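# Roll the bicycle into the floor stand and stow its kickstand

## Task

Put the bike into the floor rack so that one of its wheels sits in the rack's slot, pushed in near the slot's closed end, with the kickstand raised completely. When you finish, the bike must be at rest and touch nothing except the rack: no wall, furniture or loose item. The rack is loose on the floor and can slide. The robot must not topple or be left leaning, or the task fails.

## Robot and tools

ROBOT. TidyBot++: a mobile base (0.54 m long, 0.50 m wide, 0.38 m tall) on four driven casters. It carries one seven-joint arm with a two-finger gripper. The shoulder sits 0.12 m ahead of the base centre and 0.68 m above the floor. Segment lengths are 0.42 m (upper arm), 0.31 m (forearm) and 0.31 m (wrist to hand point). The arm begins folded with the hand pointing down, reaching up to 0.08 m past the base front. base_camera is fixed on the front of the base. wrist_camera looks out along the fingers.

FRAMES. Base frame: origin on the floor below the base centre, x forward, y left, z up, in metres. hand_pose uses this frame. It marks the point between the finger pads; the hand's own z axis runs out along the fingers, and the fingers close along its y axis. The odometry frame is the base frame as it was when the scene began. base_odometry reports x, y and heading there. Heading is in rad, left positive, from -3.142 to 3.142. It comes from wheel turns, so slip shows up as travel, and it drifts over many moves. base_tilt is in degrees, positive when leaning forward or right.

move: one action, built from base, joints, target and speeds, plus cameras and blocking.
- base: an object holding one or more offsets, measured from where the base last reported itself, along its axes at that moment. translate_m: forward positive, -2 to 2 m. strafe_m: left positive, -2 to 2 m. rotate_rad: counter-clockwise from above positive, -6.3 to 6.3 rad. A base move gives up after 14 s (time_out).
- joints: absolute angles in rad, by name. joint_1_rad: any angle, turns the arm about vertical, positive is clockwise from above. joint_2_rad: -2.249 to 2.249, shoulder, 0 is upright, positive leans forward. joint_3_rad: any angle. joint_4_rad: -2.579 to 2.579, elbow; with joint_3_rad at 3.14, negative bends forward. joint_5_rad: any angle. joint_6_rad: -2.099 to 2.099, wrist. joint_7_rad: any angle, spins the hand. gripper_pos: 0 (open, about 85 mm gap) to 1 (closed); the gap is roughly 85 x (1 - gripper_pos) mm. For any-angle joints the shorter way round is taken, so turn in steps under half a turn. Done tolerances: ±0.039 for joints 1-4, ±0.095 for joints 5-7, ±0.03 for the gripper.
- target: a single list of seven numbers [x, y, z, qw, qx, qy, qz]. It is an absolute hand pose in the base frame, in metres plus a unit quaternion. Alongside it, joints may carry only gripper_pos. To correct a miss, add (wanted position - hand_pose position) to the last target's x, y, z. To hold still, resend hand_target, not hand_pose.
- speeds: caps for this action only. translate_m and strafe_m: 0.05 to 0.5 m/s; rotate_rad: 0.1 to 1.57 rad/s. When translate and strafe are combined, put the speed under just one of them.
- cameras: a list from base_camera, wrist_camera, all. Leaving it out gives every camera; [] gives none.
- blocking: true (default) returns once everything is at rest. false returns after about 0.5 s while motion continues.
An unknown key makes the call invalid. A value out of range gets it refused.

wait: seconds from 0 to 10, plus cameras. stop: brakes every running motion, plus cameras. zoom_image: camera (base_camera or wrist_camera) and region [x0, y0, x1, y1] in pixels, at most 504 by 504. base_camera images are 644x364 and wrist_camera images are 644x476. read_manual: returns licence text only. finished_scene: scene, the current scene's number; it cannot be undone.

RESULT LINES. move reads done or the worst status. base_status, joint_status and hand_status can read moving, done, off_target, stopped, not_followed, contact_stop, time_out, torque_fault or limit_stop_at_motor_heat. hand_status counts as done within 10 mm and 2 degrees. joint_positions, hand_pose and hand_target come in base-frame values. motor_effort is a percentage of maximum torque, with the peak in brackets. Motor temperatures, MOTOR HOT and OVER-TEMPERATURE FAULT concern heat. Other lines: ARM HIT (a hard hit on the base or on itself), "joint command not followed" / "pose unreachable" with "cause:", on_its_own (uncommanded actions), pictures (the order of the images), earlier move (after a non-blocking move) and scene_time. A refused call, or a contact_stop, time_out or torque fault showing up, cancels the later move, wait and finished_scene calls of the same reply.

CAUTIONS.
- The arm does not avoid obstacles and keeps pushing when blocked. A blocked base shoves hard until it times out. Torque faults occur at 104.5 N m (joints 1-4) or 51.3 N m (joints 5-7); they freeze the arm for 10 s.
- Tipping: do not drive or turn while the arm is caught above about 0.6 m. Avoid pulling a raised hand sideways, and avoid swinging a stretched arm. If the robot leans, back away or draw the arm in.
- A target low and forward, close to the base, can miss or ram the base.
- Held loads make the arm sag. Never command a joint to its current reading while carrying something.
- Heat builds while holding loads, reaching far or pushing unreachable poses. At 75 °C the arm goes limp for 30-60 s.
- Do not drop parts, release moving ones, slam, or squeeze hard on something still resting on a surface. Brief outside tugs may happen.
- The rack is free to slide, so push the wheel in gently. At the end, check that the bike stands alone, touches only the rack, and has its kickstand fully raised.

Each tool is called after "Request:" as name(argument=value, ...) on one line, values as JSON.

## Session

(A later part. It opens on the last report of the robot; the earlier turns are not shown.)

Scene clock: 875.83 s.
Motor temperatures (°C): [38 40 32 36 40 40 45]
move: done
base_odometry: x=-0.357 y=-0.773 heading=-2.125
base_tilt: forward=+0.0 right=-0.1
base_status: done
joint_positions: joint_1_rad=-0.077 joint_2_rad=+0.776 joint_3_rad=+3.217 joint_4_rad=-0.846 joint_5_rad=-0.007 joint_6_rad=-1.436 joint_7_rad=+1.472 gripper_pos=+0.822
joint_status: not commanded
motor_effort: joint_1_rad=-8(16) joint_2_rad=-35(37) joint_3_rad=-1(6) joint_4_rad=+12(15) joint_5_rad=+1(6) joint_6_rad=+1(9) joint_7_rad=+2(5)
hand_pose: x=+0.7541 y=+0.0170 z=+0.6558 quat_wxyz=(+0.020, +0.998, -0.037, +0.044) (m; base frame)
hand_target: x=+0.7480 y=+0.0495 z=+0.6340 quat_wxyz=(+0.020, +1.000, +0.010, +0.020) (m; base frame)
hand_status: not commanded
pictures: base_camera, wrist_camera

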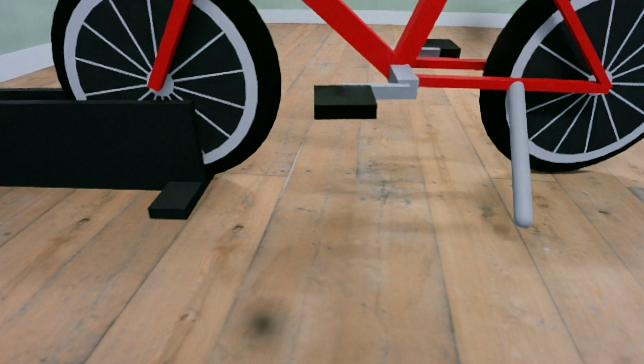

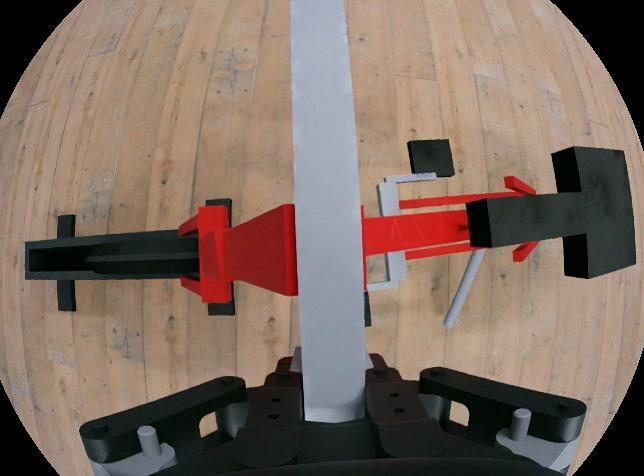

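Request:
move(target=[0.748, 0.025, 0.634, 0.02, 0.999, -0.045, 0.02])

Request:
move(base={"strafe_m": 0.06, "translate_m": 0.002}, speeds={"strafe_m": 0.08})

Request:
zoom_image(camera="wrist_camera", region=[0, 150, 240, 350])

Request:
zoom_image(camera="base_camera", region=[0, 60, 260, 260])

Scene clock: 901.30 s.
Motor temperatures (°C): [38 40 32 36 40 40 45]
move: off_target
base_odometry: x=-0.357 y=-0.773 heading=-2.125
base_tilt: forward=-0.1 right=+0.0
base_status: not commanded
joint_positions: joint_1_rad=-0.076 joint_2_rad=+0.776 joint_3_rad=+3.217 joint_4_rad=-0.846 joint_5_rad=-0.007 joint_6_rad=-1.436 joint_7_rad=+1.467 gripper_pos=+0.822
joint_status: not commanded
motor_effort: joint_1_rad=-4(9) joint_2_rad=-34(36) joint_3_rad=+2(3) joint_4_rad=+13(13) joint_5_rad=+3(4) joint_6_rad=+3(3) joint_7_rad=+0(2)
hand_pose: x=+0.7541 y=+0.0163 z=+0.6558 quat_wxyz=(+0.020, +0.998, -0.040, +0.044) (m; base frame)
hand_target: x=+0.7480 y=+0.0250 z=+0.6340 quat_wxyz=(+0.020, +0.999, -0.045, +0.020) (m; base frame)
hand_status: off_target (0.024 m and 2.8 deg from the pose sent, 0.024 m and 2.9 deg at the start)
pictures: base_camera, wrist_camera

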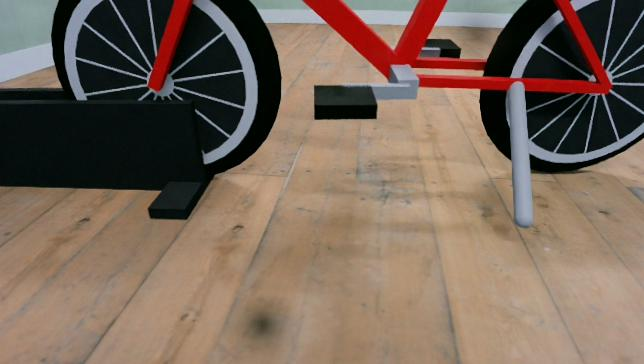

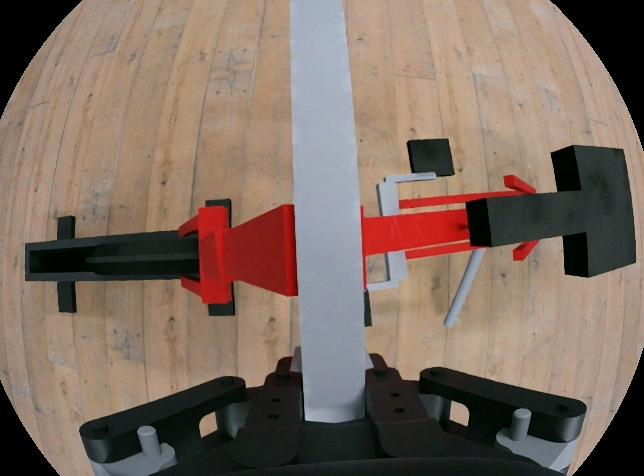

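Scene clock: 902.67 s.
Motor temperatures (°C): [38 40 32 36 40 40 45]
move: done
base_odometry: x=-0.307 y=-0.806 heading=-2.125
base_tilt: forward=+0.0 right=+0.0
base_status: done
joint_positions: joint_1_rad=-0.060 joint_2_rad=+0.776 joint_3_rad=+3.221 joint_4_rad=-0.846 joint_5_rad=-0.007 joint_6_rad=-1.438 joint_7_rad=+1.467 gripper_pos=+0.822
joint_status: not commanded
motor_effort: joint_1_rad=-5(11) joint_2_rad=-38(38) joint_3_rad=+2(3) joint_4_rad=+14(16) joint_5_rad=+3(4) joint_6_rad=+1(7) joint_7_rad=+2(5)
hand_pose: x=+0.7537 y=+0.0042 z=+0.6557 quat_wxyz=(+0.022, +0.998, -0.049, +0.043) (m; base frame)
hand_target: x=+0.7480 y=+0.0250 z=+0.6340 quat_wxyz=(+0.020, +0.999, -0.045, +0.020) (m; base frame)
hand_status: not commanded
pictures: base_camera, wrist_camera

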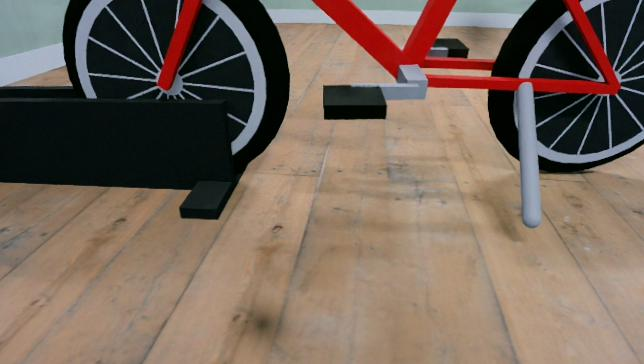

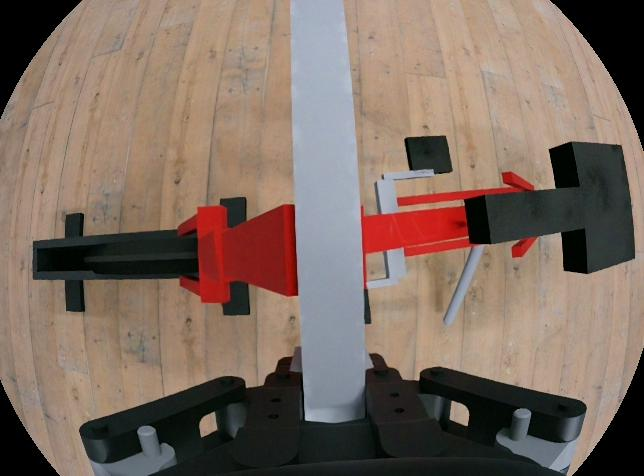

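Scaled by 2.100.

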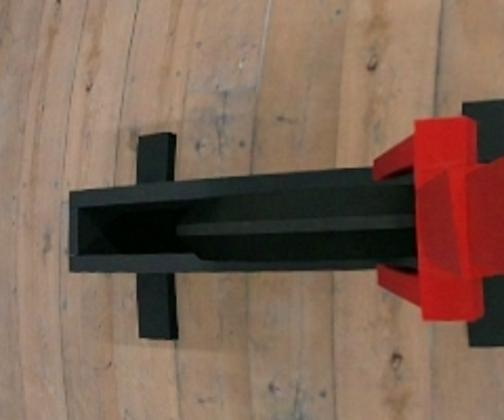

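Scaled by 1.938.

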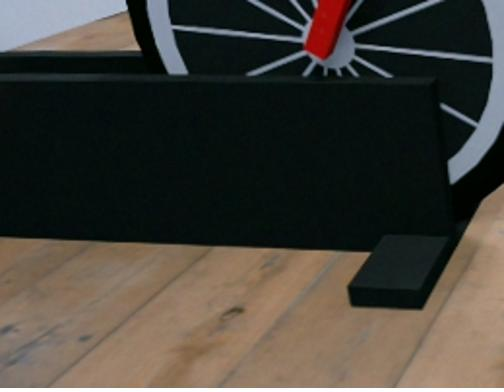

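Request:
move(base={"strafe_m": 0.07, "translate_m": 0.002}, speeds={"strafe_m": 0.08})

Request:
zoom_image(camera="wrist_camera", region=[0, 150, 240, 350])

Scene clock: 909.67 s.
Motor temperatures (°C): [38 40 32 36 40 40 45]
move: done
base_odometry: x=-0.248 y=-0.844 heading=-2.125
base_tilt: forward=-0.1 right=+0.0
base_status: done
joint_positions: joint_1_rad=-0.048 joint_2_rad=+0.777 joint_3_rad=+3.226 joint_4_rad=-0.846 joint_5_rad=-0.006 joint_6_rad=-1.439 joint_7_rad=+1.461 gripper_pos=+0.822
joint_status: not commanded
motor_effort: joint_1_rad=-8(13) joint_2_rad=-37(38) joint_3_rad=-1(4) joint_4_rad=+14(16) joint_5_rad=+2(4) joint_6_rad=+2(7) joint_7_rad=+2(4)
hand_pose: x=+0.7534 y=-0.0058 z=+0.6552 quat_wxyz=(+0.024, +0.997, -0.060, +0.042) (m; base frame)
hand_target: x=+0.7480 y=+0.0250 z=+0.6340 quat_wxyz=(+0.020, +0.999, -0.045, +0.020) (m; base frame)
hand_status: not commanded
pictures: base_camera, wrist_camera

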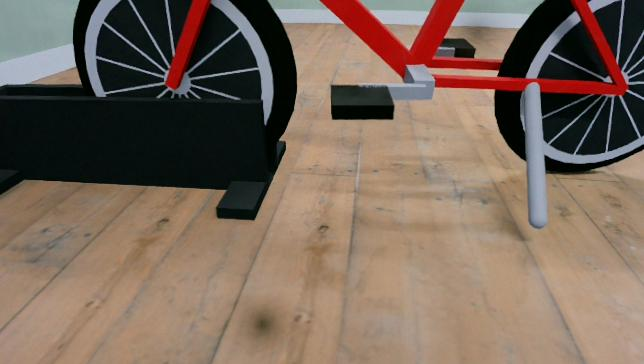

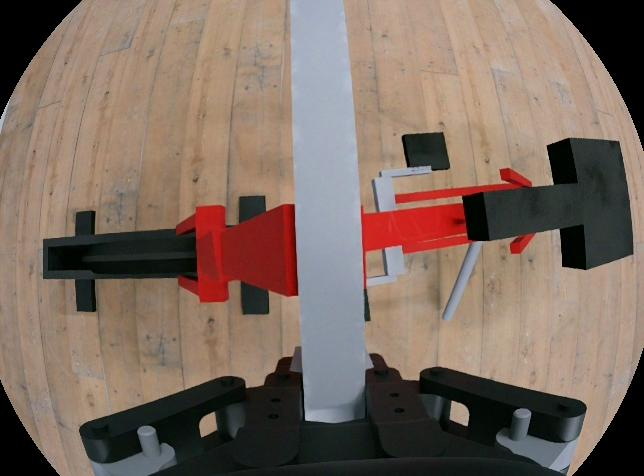

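Scaled by 2.100.

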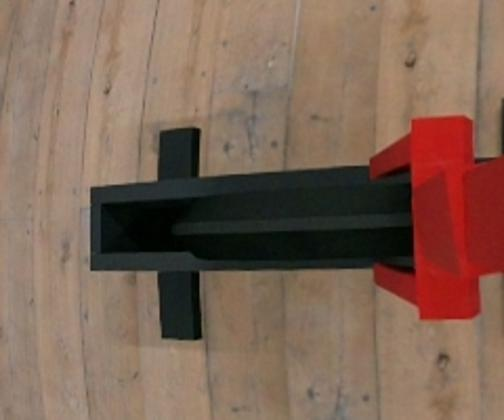

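Request:
move(base={"strafe_m": 0.06, "translate_m": 0.002}, speeds={"strafe_m": 0.08})

Request:
zoom_image(camera="wrist_camera", region=[0, 150, 240, 350])

Scene clock: 914.10 s.
Motor temperatures (°C): [38 40 32 36 40 40 45]
move: done
base_odometry: x=-0.199 y=-0.877 heading=-2.125
base_tilt: forward=+0.0 right=+0.2
base_status: done
joint_positions: joint_1_rad=-0.033 joint_2_rad=+0.778 joint_3_rad=+3.230 joint_4_rad=-0.846 joint_5_rad=-0.005 joint_6_rad=-1.439 joint_7_rad=+1.459 gripper_pos=+0.822
joint_status: not commanded
motor_effort: joint_1_rad=-12(15) joint_2_rad=-36(38) joint_3_rad=-3(5) joint_4_rad=+14(17) joint_5_rad=+0(4) joint_6_rad=+1(6) joint_7_rad=+2(4)
hand_pose: x=+0.7531 y=-0.0177 z=+0.6549 quat_wxyz=(+0.027, +0.996, -0.070, +0.041) (m; base frame)
hand_target: x=+0.7480 y=+0.0250 z=+0.6340 quat_wxyz=(+0.020, +0.999, -0.045, +0.020) (m; base frame)
hand_status: not commanded
pictures: base_camera, wrist_camera

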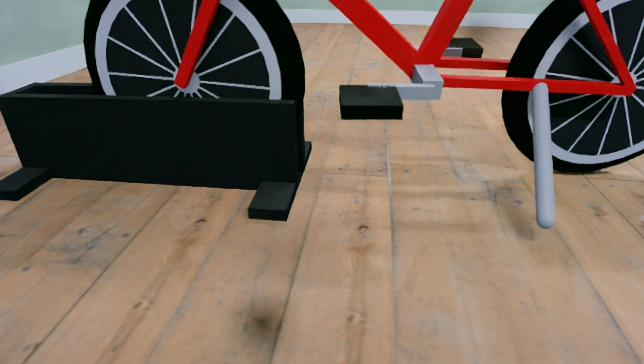

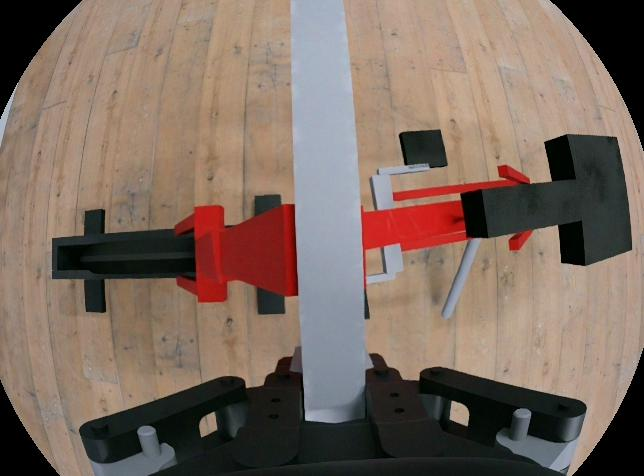

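Scaled by 2.100.

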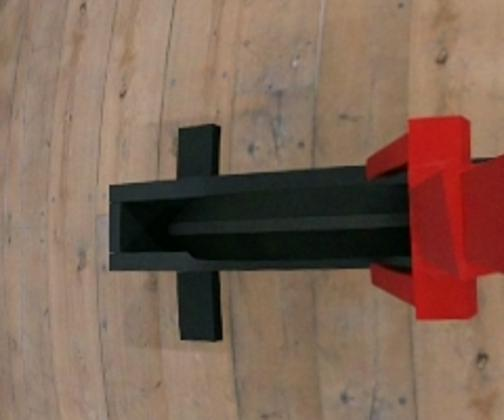

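Request:
move(base={"strafe_m": 0.06, "translate_m": 0.002}, speeds={"strafe_m": 0.08})

Request:
zoom_image(camera="wrist_camera", region=[0, 150, 240, 350])

Scene clock: 919.43 s.
Motor temperatures (°C): [38 40 32 36 40 40 45]
move: done
base_odometry: x=-0.149 y=-0.910 heading=-2.125
base_tilt: forward=-0.1 right=+0.0
base_status: done
joint_positions: joint_1_rad=-0.017 joint_2_rad=+0.779 joint_3_rad=+3.236 joint_4_rad=-0.846 joint_5_rad=-0.005 joint_6_rad=-1.440 joint_7_rad=+1.457 gripper_pos=+0.822
joint_status: not commanded
motor_effort: joint_1_rad=-15(18) joint_2_rad=-37(38) joint_3_rad=-4(6) joint_4_rad=+13(16) joint_5_rad=+1(3) joint_6_rad=-1(6) joint_7_rad=+4(6)
hand_pose: x=+0.7524 y=-0.0306 z=+0.6545 quat_wxyz=(+0.029, +0.995, -0.081, +0.040) (m; base frame)
hand_target: x=+0.7480 y=+0.0250 z=+0.6340 quat_wxyz=(+0.020, +0.999, -0.045, +0.020) (m; base frame)
hand_status: not commanded
pictures: base_camera, wrist_camera

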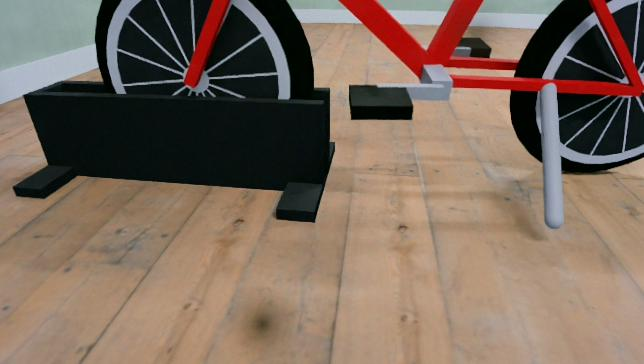

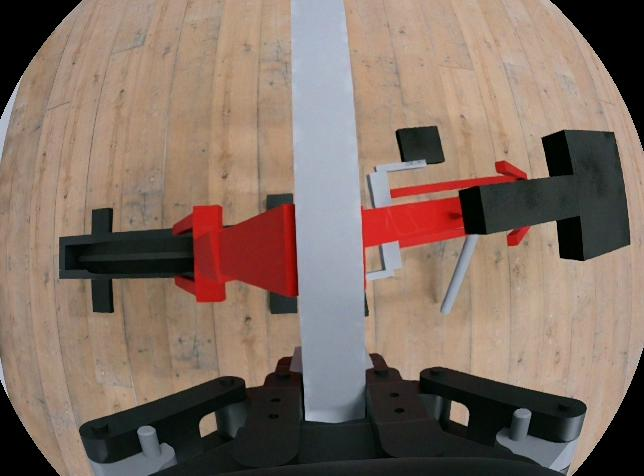

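Scaled by 2.100.

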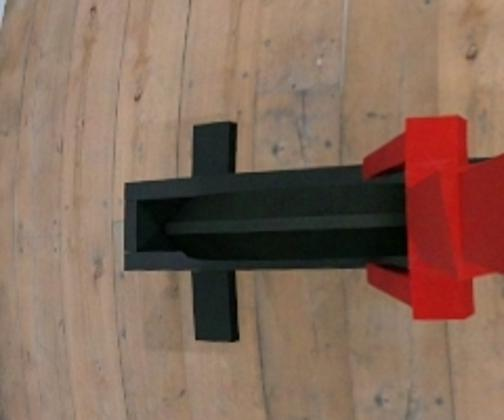

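Request:
move(base={"strafe_m": 0.05, "translate_m": 0.002}, speeds={"strafe_m": 0.08})

Request:
zoom_image(camera="wrist_camera", region=[0, 150, 240, 350])

Scene clock: 927.20 s.
Motor temperatures (°C): [38 40 32 36 40 40 45]
move: done
base_odometry: x=-0.107 y=-0.938 heading=-2.125
base_tilt: forward=-0.1 right=+0.0
base_status: done
joint_positions: joint_1_rad=-0.010 joint_2_rad=+0.779 joint_3_rad=+3.241 joint_4_rad=-0.846 joint_5_rad=-0.005 joint_6_rad=-1.440 joint_7_rad=+1.453 gripper_pos=+0.822
joint_status: not commanded
motor_effort: joint_1_rad=-15(20) joint_2_rad=-38(39) joint_3_rad=-3(6) joint_4_rad=+13(16) joint_5_rad=+3(4) joint_6_rad=-3(5) joint_7_rad=+6(7)
hand_pose: x=+0.7520 y=-0.0371 z=+0.6541 quat_wxyz=(+0.031, +0.995, -0.088, +0.040) (m; base frame)
hand_target: x=+0.7480 y=+0.0250 z=+0.6340 quat_wxyz=(+0.020, +0.999, -0.045, +0.020) (m; base frame)
hand_status: not commanded
pictures: base_camera, wrist_camera

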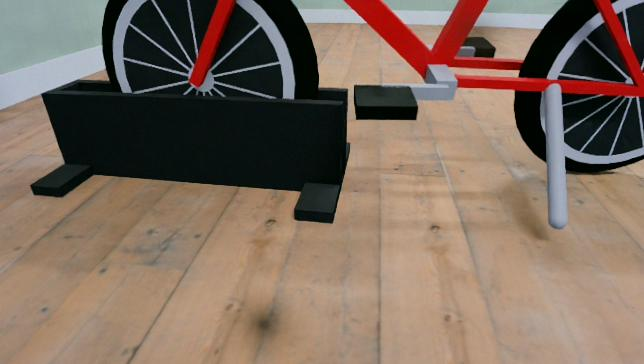

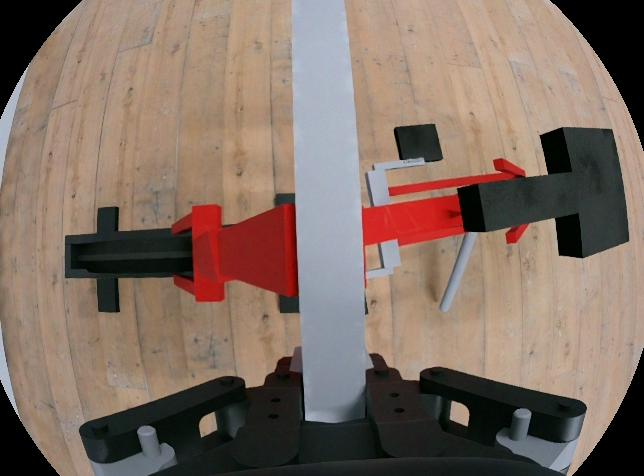

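Scaled by 2.100.

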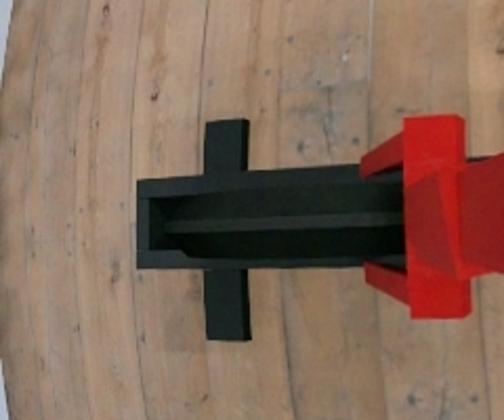

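Request:
move(base={"strafe_m": 0.05, "translate_m": 0.002}, speeds={"strafe_m": 0.08})

Request:
zoom_image(camera="wrist_camera", region=[0, 150, 240, 350])

Request:
zoom_image(camera="base_camera", region=[20, 40, 400, 260])

Scene clock: 933.10 s.
Motor temperatures (°C): [38 40 32 36 40 40 45]
move: done
base_odometry: x=-0.066 y=-0.966 heading=-2.125
base_tilt: forward=+0.0 right=+0.0
base_status: done
joint_positions: joint_1_rad=-0.007 joint_2_rad=+0.780 joint_3_rad=+3.244 joint_4_rad=-0.846 joint_5_rad=-0.005 joint_6_rad=-1.441 joint_7_rad=+1.449 gripper_pos=+0.822
joint_status: not commanded
motor_effort: joint_1_rad=-17(21) joint_2_rad=-38(39) joint_3_rad=-4(7) joint_4_rad=+12(16) joint_5_rad=+3(5) joint_6_rad=-4(5) joint_7_rad=+7(7)
hand_pose: x=+0.7516 y=-0.0409 z=+0.6538 quat_wxyz=(+0.032, +0.994, -0.093, +0.039) (m; base frame)
hand_target: x=+0.7480 y=+0.0250 z=+0.6340 quat_wxyz=(+0.020, +0.999, -0.045, +0.020) (m; base frame)
hand_status: not commanded
pictures: base_camera, wrist_camera

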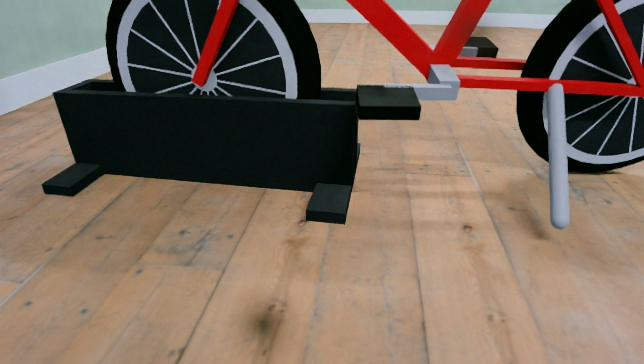

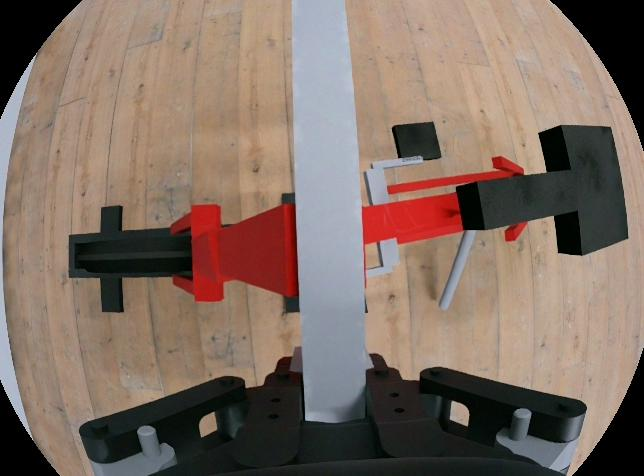

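Scaled by 2.100.

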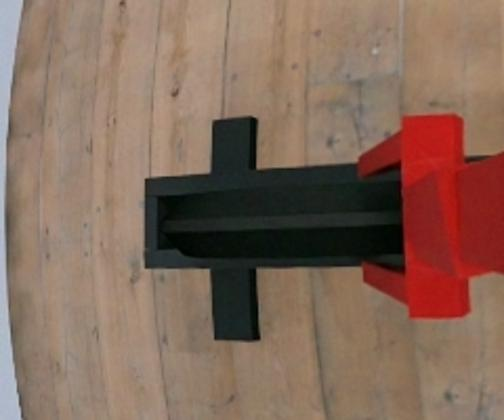

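Scaled by 1.326.

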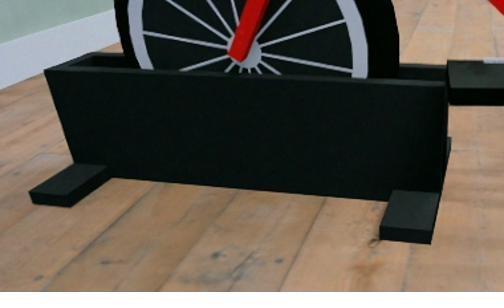

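Request:
move(target=[0.75, -0.02, 0.634, 0.02, 0.9965, -0.08, 0.02])

Request:
move(base={"strafe_m": 0.05, "translate_m": 0.007}, speeds={"strafe_m": 0.08})

Request:
zoom_image(camera="wrist_camera", region=[0, 150, 240, 350])

Request:
zoom_image(camera="base_camera", region=[20, 40, 400, 260])

Scene clock: 955.07 s.
Motor temperatures (°C): [38 40 32 36 40 40 45]
move: off_target
base_odometry: x=-0.066 y=-0.966 heading=-2.125
base_tilt: forward=-0.1 right=+0.0
base_status: not commanded
joint_positions: joint_1_rad=+0.000 joint_2_rad=+0.780 joint_3_rad=+3.239 joint_4_rad=-0.845 joint_5_rad=-0.009 joint_6_rad=-1.441 joint_7_rad=+1.449 gripper_pos=+0.822
joint_status: not commanded
motor_effort: joint_1_rad=-7(17) joint_2_rad=-37(38) joint_3_rad=+1(4) joint_4_rad=+12(13) joint_5_rad=+5(6) joint_6_rad=-2(4) joint_7_rad=+3(7)
hand_pose: x=+0.7516 y=-0.0419 z=+0.6537 quat_wxyz=(+0.029, +0.994, -0.095, +0.039) (m; base frame)
hand_target: x=+0.7500 y=-0.0200 z=+0.6340 quat_wxyz=(+0.020, +0.996, -0.080, +0.020) (m; base frame)
hand_status: off_target (0.030 m and 3.0 deg from the pose sent, 0.029 m and 3.0 deg at the start)
pictures: base_camera, wrist_camera

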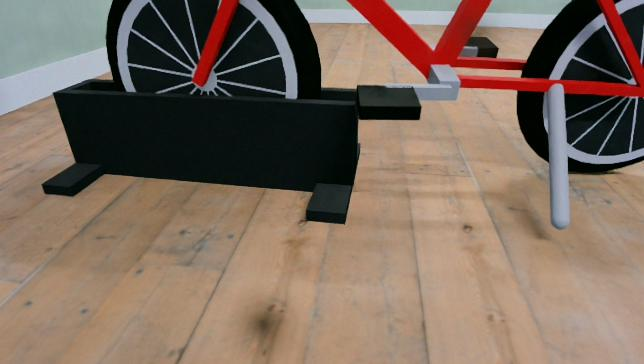

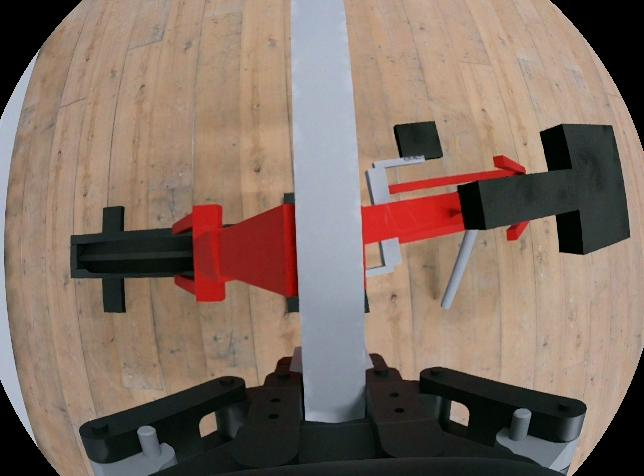

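Scene clock: 956.37 s.
Motor temperatures (°C): [38 40 32 36 40 40 45]
move: done
base_odometry: x=-0.027 y=-0.998 heading=-2.125
base_tilt: forward=+0.0 right=+0.0
base_status: done
joint_positions: joint_1_rad=+0.014 joint_2_rad=+0.781 joint_3_rad=+3.238 joint_4_rad=-0.844 joint_5_rad=-0.016 joint_6_rad=-1.444 joint_7_rad=+1.442 gripper_pos=+0.822
joint_status: not commanded
motor_effort: joint_1_rad=-8(14) joint_2_rad=-36(37) joint_3_rad=-1(3) joint_4_rad=+13(16) joint_5_rad=+3(5) joint_6_rad=+0(6) joint_7_rad=+4(5)
hand_pose: x=+0.7507 y=-0.0481 z=+0.6536 quat_wxyz=(+0.025, +0.993, -0.105, +0.038) (m; base frame)
hand_target: x=+0.7500 y=-0.0200 z=+0.6340 quat_wxyz=(+0.020, +0.996, -0.080, +0.020) (m; base frame)
hand_status: not commanded
pictures: base_camera, wrist_camera

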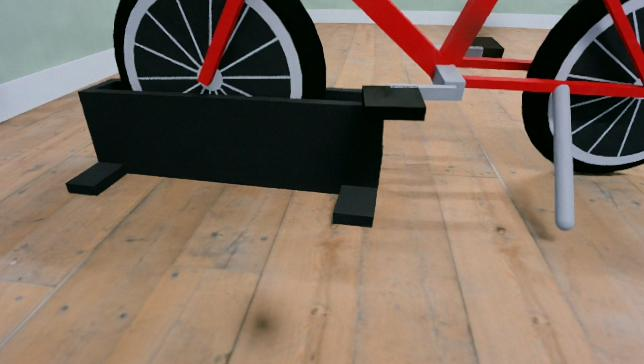

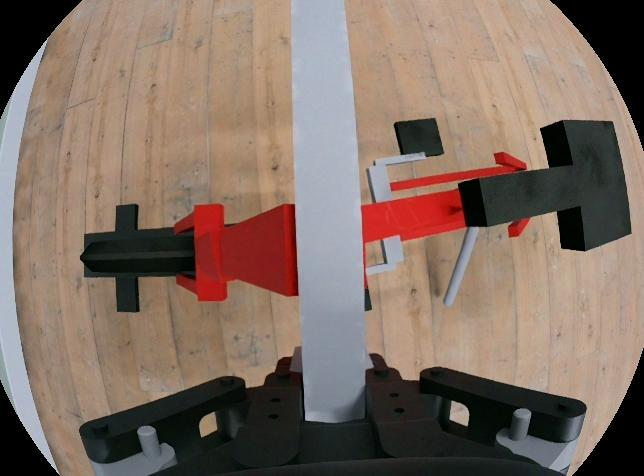

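Scaled by 2.100.

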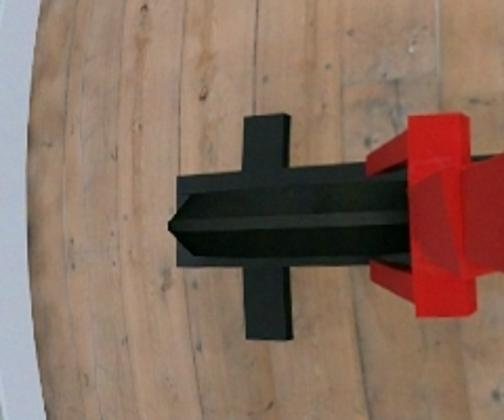

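Scaled by 1.326.

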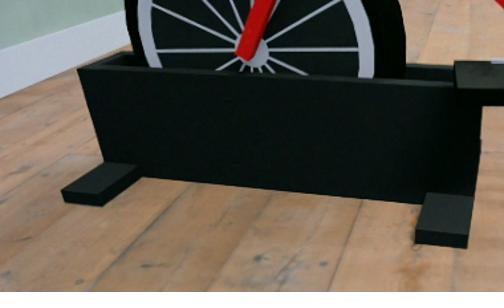

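Request:
move(base={"strafe_m": 0.04, "translate_m": 0.005}, speeds={"strafe_m": 0.08})

Request:
zoom_image(camera="wrist_camera", region=[0, 150, 240, 350])

Request:
zoom_image(camera="base_camera", region=[20, 40, 400, 260])

Scene clock: 973.37 s.
Motor temperatures (°C): [38 40 32 36 40 40 45]
move: done
base_odometry: x=+0.004 y=-1.023 heading=-2.125
base_tilt: forward=+0.1 right=+0.0
base_status: done
joint_positions: joint_1_rad=+0.029 joint_2_rad=+0.782 joint_3_rad=+3.241 joint_4_rad=-0.843 joint_5_rad=-0.013 joint_6_rad=-1.444 joint_7_rad=+1.445 gripper_pos=+0.822
joint_status: not commanded
motor_effort: joint_1_rad=-10(15) joint_2_rad=-37(38) joint_3_rad=-2(4) joint_4_rad=+13(16) joint_5_rad=+3(4) joint_6_rad=+1(4) joint_7_rad=+3(5)
hand_pose: x=+0.7501 y=-0.0593 z=+0.6536 quat_wxyz=(+0.028, +0.993, -0.111, +0.038) (m; base frame)
hand_target: x=+0.7500 y=-0.0200 z=+0.6340 quat_wxyz=(+0.020, +0.996, -0.080, +0.020) (m; base frame)
hand_status: not commanded
pictures: base_camera, wrist_camera

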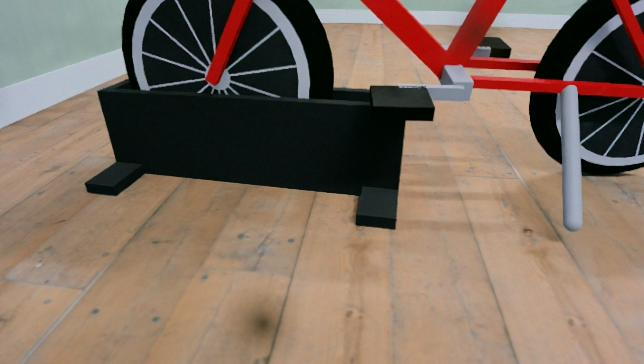

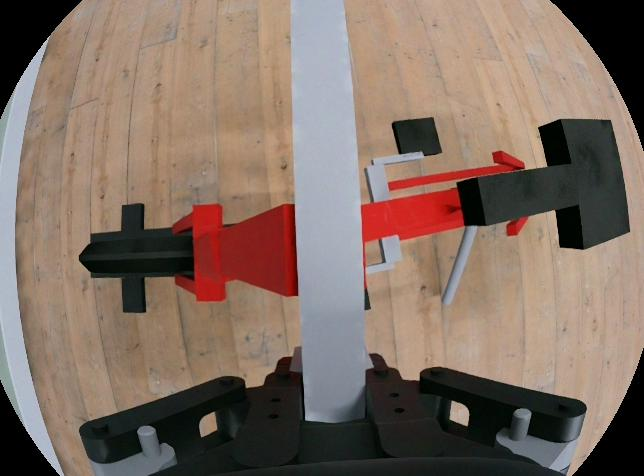

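Scaled by 2.100.

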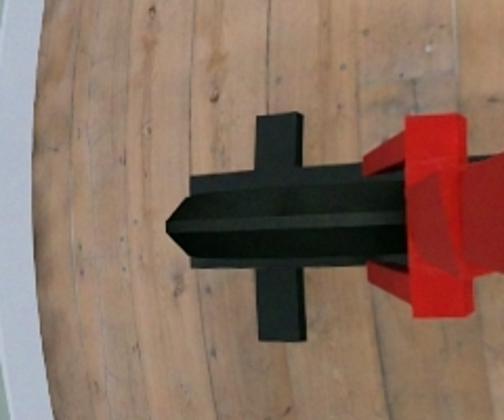

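Scaled by 1.326.

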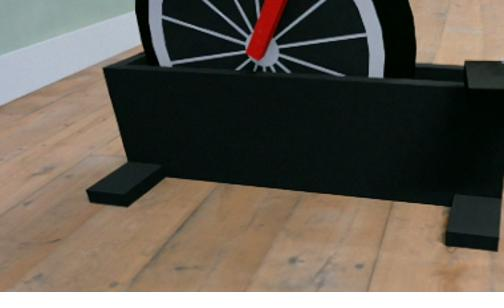

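Request:
move(base={"strafe_m": 0.04, "translate_m": 0.005}, speeds={"strafe_m": 0.08})

Request:
zoom_image(camera="wrist_camera", region=[0, 150, 240, 350])

Request:
zoom_image(camera="base_camera", region=[20, 40, 300, 200])

Scene clock: 978.67 s.
Motor temperatures (°C): [38 40 32 36 40 40 45]
move: done
base_odometry: x=+0.036 y=-1.049 heading=-2.125
base_tilt: forward=+0.0 right=+0.0
base_status: done
joint_positions: joint_1_rad=+0.042 joint_2_rad=+0.783 joint_3_rad=+3.243 joint_4_rad=-0.842 joint_5_rad=-0.013 joint_6_rad=-1.444 joint_7_rad=+1.445 gripper_pos=+0.822
joint_status: not commanded
motor_effort: joint_1_rad=-14(16) joint_2_rad=-36(39) joint_3_rad=-3(5) joint_4_rad=+12(16) joint_5_rad=+2(4) joint_6_rad=-2(5) joint_7_rad=+5(5)
hand_pose: x=+0.7495 y=-0.0690 z=+0.6533 quat_wxyz=(+0.029, +0.992, -0.119, +0.038) (m; base frame)
hand_target: x=+0.7500 y=-0.0200 z=+0.6340 quat_wxyz=(+0.020, +0.996, -0.080, +0.020) (m; base frame)
hand_status: not commanded
pictures: base_camera, wrist_camera

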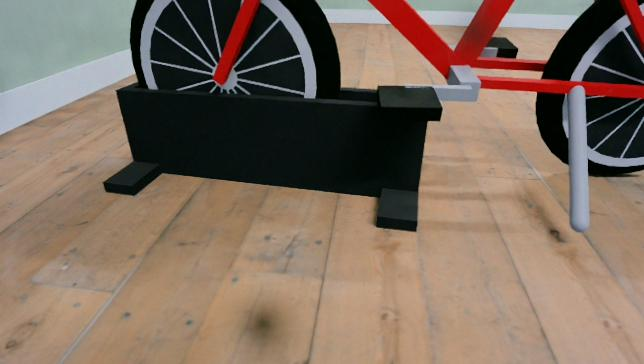

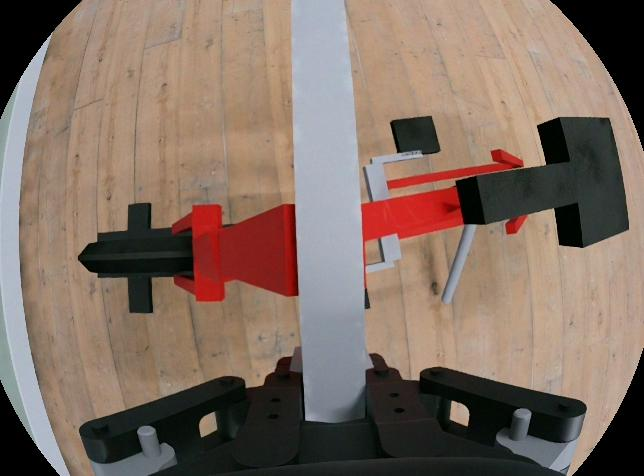

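Scaled by 2.100.

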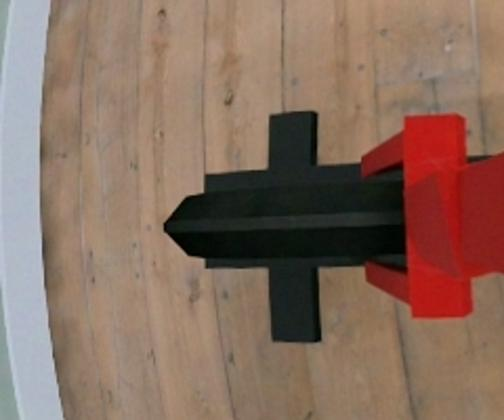

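Scaled by 1.800.

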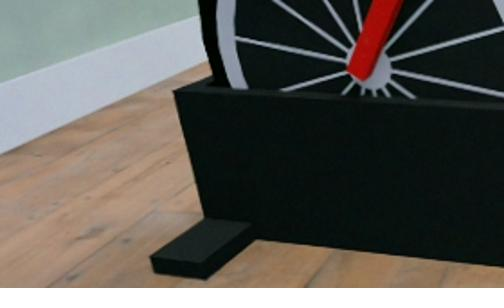

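Request:
move(base={"strafe_m": 0.03, "translate_m": 0.004}, speeds={"strafe_m": 0.08})

Request:
zoom_image(camera="wrist_camera", region=[0, 150, 240, 350])

Request:
zoom_image(camera="base_camera", region=[20, 40, 300, 200])

Scene clock: 992.20 s.
Motor temperatures (°C): [38 40 32 36 40 40 45]
move: done
base_odometry: x=+0.059 y=-1.068 heading=-2.125
base_tilt: forward=+0.0 right=+0.0
base_status: done
joint_positions: joint_1_rad=+0.056 joint_2_rad=+0.783 joint_3_rad=+3.248 joint_4_rad=-0.841 joint_5_rad=-0.013 joint_6_rad=-1.445 joint_7_rad=+1.447 gripper_pos=+0.822
joint_status: not commanded
motor_effort: joint_1_rad=-16(19) joint_2_rad=-38(38) joint_3_rad=-4(6) joint_4_rad=+12(16) joint_5_rad=+3(3) joint_6_rad=-3(4) joint_7_rad=+6(6)
hand_pose: x=+0.7481 y=-0.0801 z=+0.6530 quat_wxyz=(+0.031, +0.991, -0.126, +0.037) (m; base frame)
hand_target: x=+0.7500 y=-0.0200 z=+0.6340 quat_wxyz=(+0.020, +0.996, -0.080, +0.020) (m; base frame)
hand_status: not commanded
pictures: base_camera, wrist_camera

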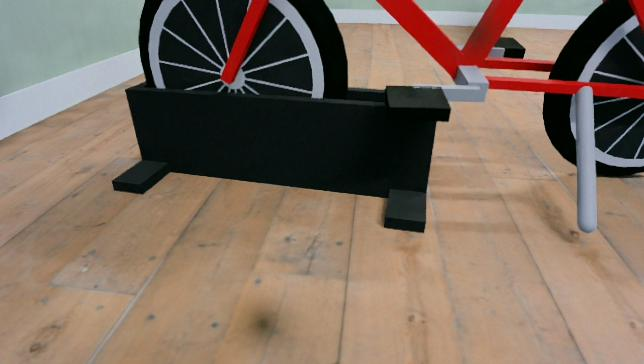

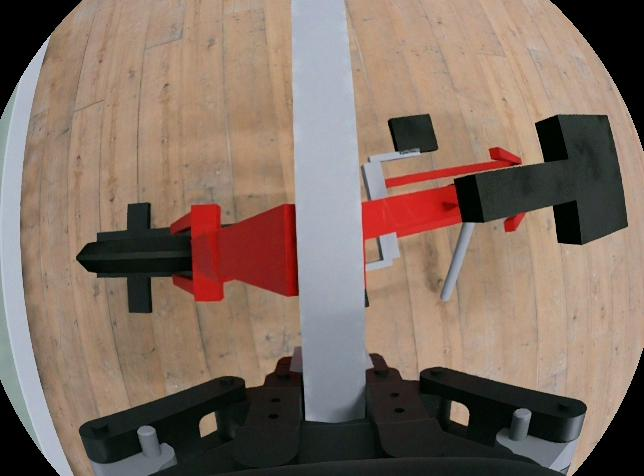

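Scaled by 2.100.

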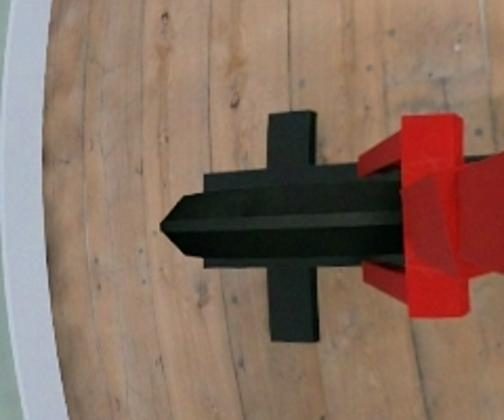

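Scaled by 1.800.

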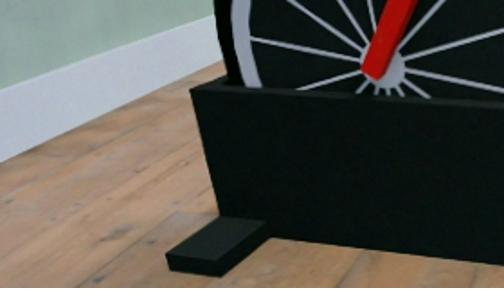

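Request:
move(target=[0.749, -0.095, 0.634, 0.02, 0.9998, -0.01, 0.02])

Request:
move(target=[0.749, -0.1, 0.634, 0.02, 0.998, 0.06, 0.02])

Scene clock: 999.50 s.
Motor temperatures (°C): [38 40 32 36 40 40 45]
move: off_target
base_odometry: x=+0.059 y=-1.068 heading=-2.125
base_tilt: forward=+0.0 right=+0.0
base_status: not commanded
joint_positions: joint_1_rad=+0.103 joint_2_rad=+0.791 joint_3_rad=+3.210 joint_4_rad=-0.820 joint_5_rad=-0.028 joint_6_rad=-1.445 joint_7_rad=+1.563 gripper_pos=+0.822
joint_status: not commanded
motor_effort: joint_1_rad=-2(16) joint_2_rad=-38(38) joint_3_rad=+3(4) joint_4_rad=+12(14) joint_5_rad=+8(10) joint_6_rad=-1(4) joint_7_rad=+10(10)
hand_pose: x=+0.7536 y=-0.0874 z=+0.6545 quat_wxyz=(+0.013, +0.996, -0.079, +0.042) (m; base frame)
hand_target: x=+0.7490 y=-0.0950 z=+0.6340 quat_wxyz=(+0.020, +1.000, -0.010, +0.020) (m; base frame)
hand_status: off_target (0.022 m and 8.4 deg from the pose sent, 0.024 m and 13.6 deg at the start)
pictures: base_camera, wrist_camera

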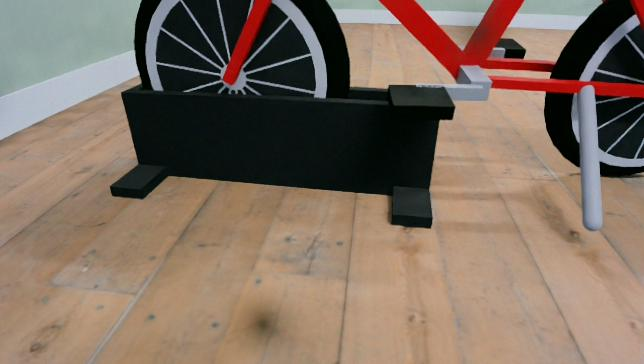

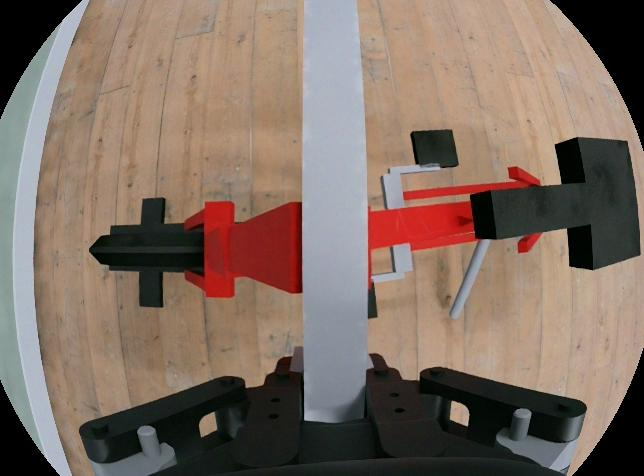

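Scene clock: 1000.17 s.
Motor temperatures (°C): [38 40 32 36 40 40 45]
move: off_target
base_odometry: x=+0.059 y=-1.068 heading=-2.125
base_tilt: forward=+0.0 right=+0.0
base_status: not commanded
joint_positions: joint_1_rad=+0.132 joint_2_rad=+0.793 joint_3_rad=+3.192 joint_4_rad=-0.811 joint_5_rad=-0.028 joint_6_rad=-1.443 joint_7_rad=+1.710 gripper_pos=+0.822
joint_status: not commanded
motor_effort: joint_1_rad=-1(4) joint_2_rad=-37(39) joint_3_rad=+2(3) joint_4_rad=+11(12) joint_5_rad=+7(9) joint_6_rad=+0(6) joint_7_rad=+9(13)
hand_pose: x=+0.7553 y=-0.0987 z=+0.6567 quat_wxyz=(+0.011, +0.999, -0.015, +0.047) (m; base frame)
hand_target: x=+0.7490 y=-0.1000 z=+0.6340 quat_wxyz=(+0.020, +0.998, +0.060, +0.020) (m; base frame)
hand_status: off_target (0.024 m and 9.2 deg from the pose sent, 0.024 m and 16.2 deg at the start)
pictures: base_camera, wrist_camera

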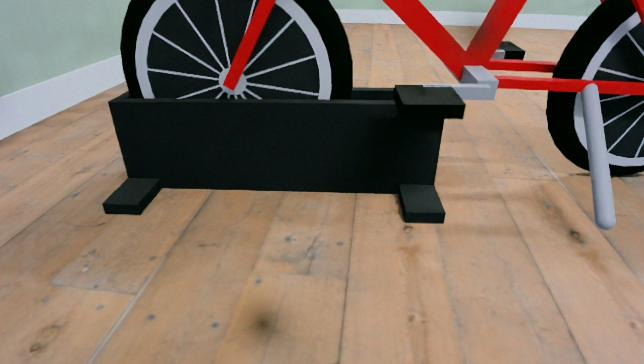

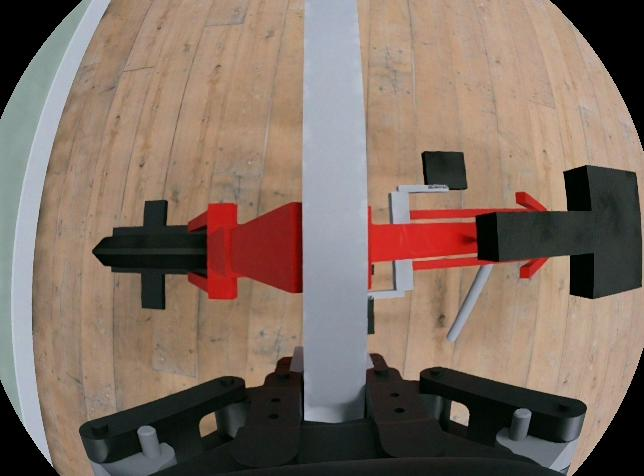

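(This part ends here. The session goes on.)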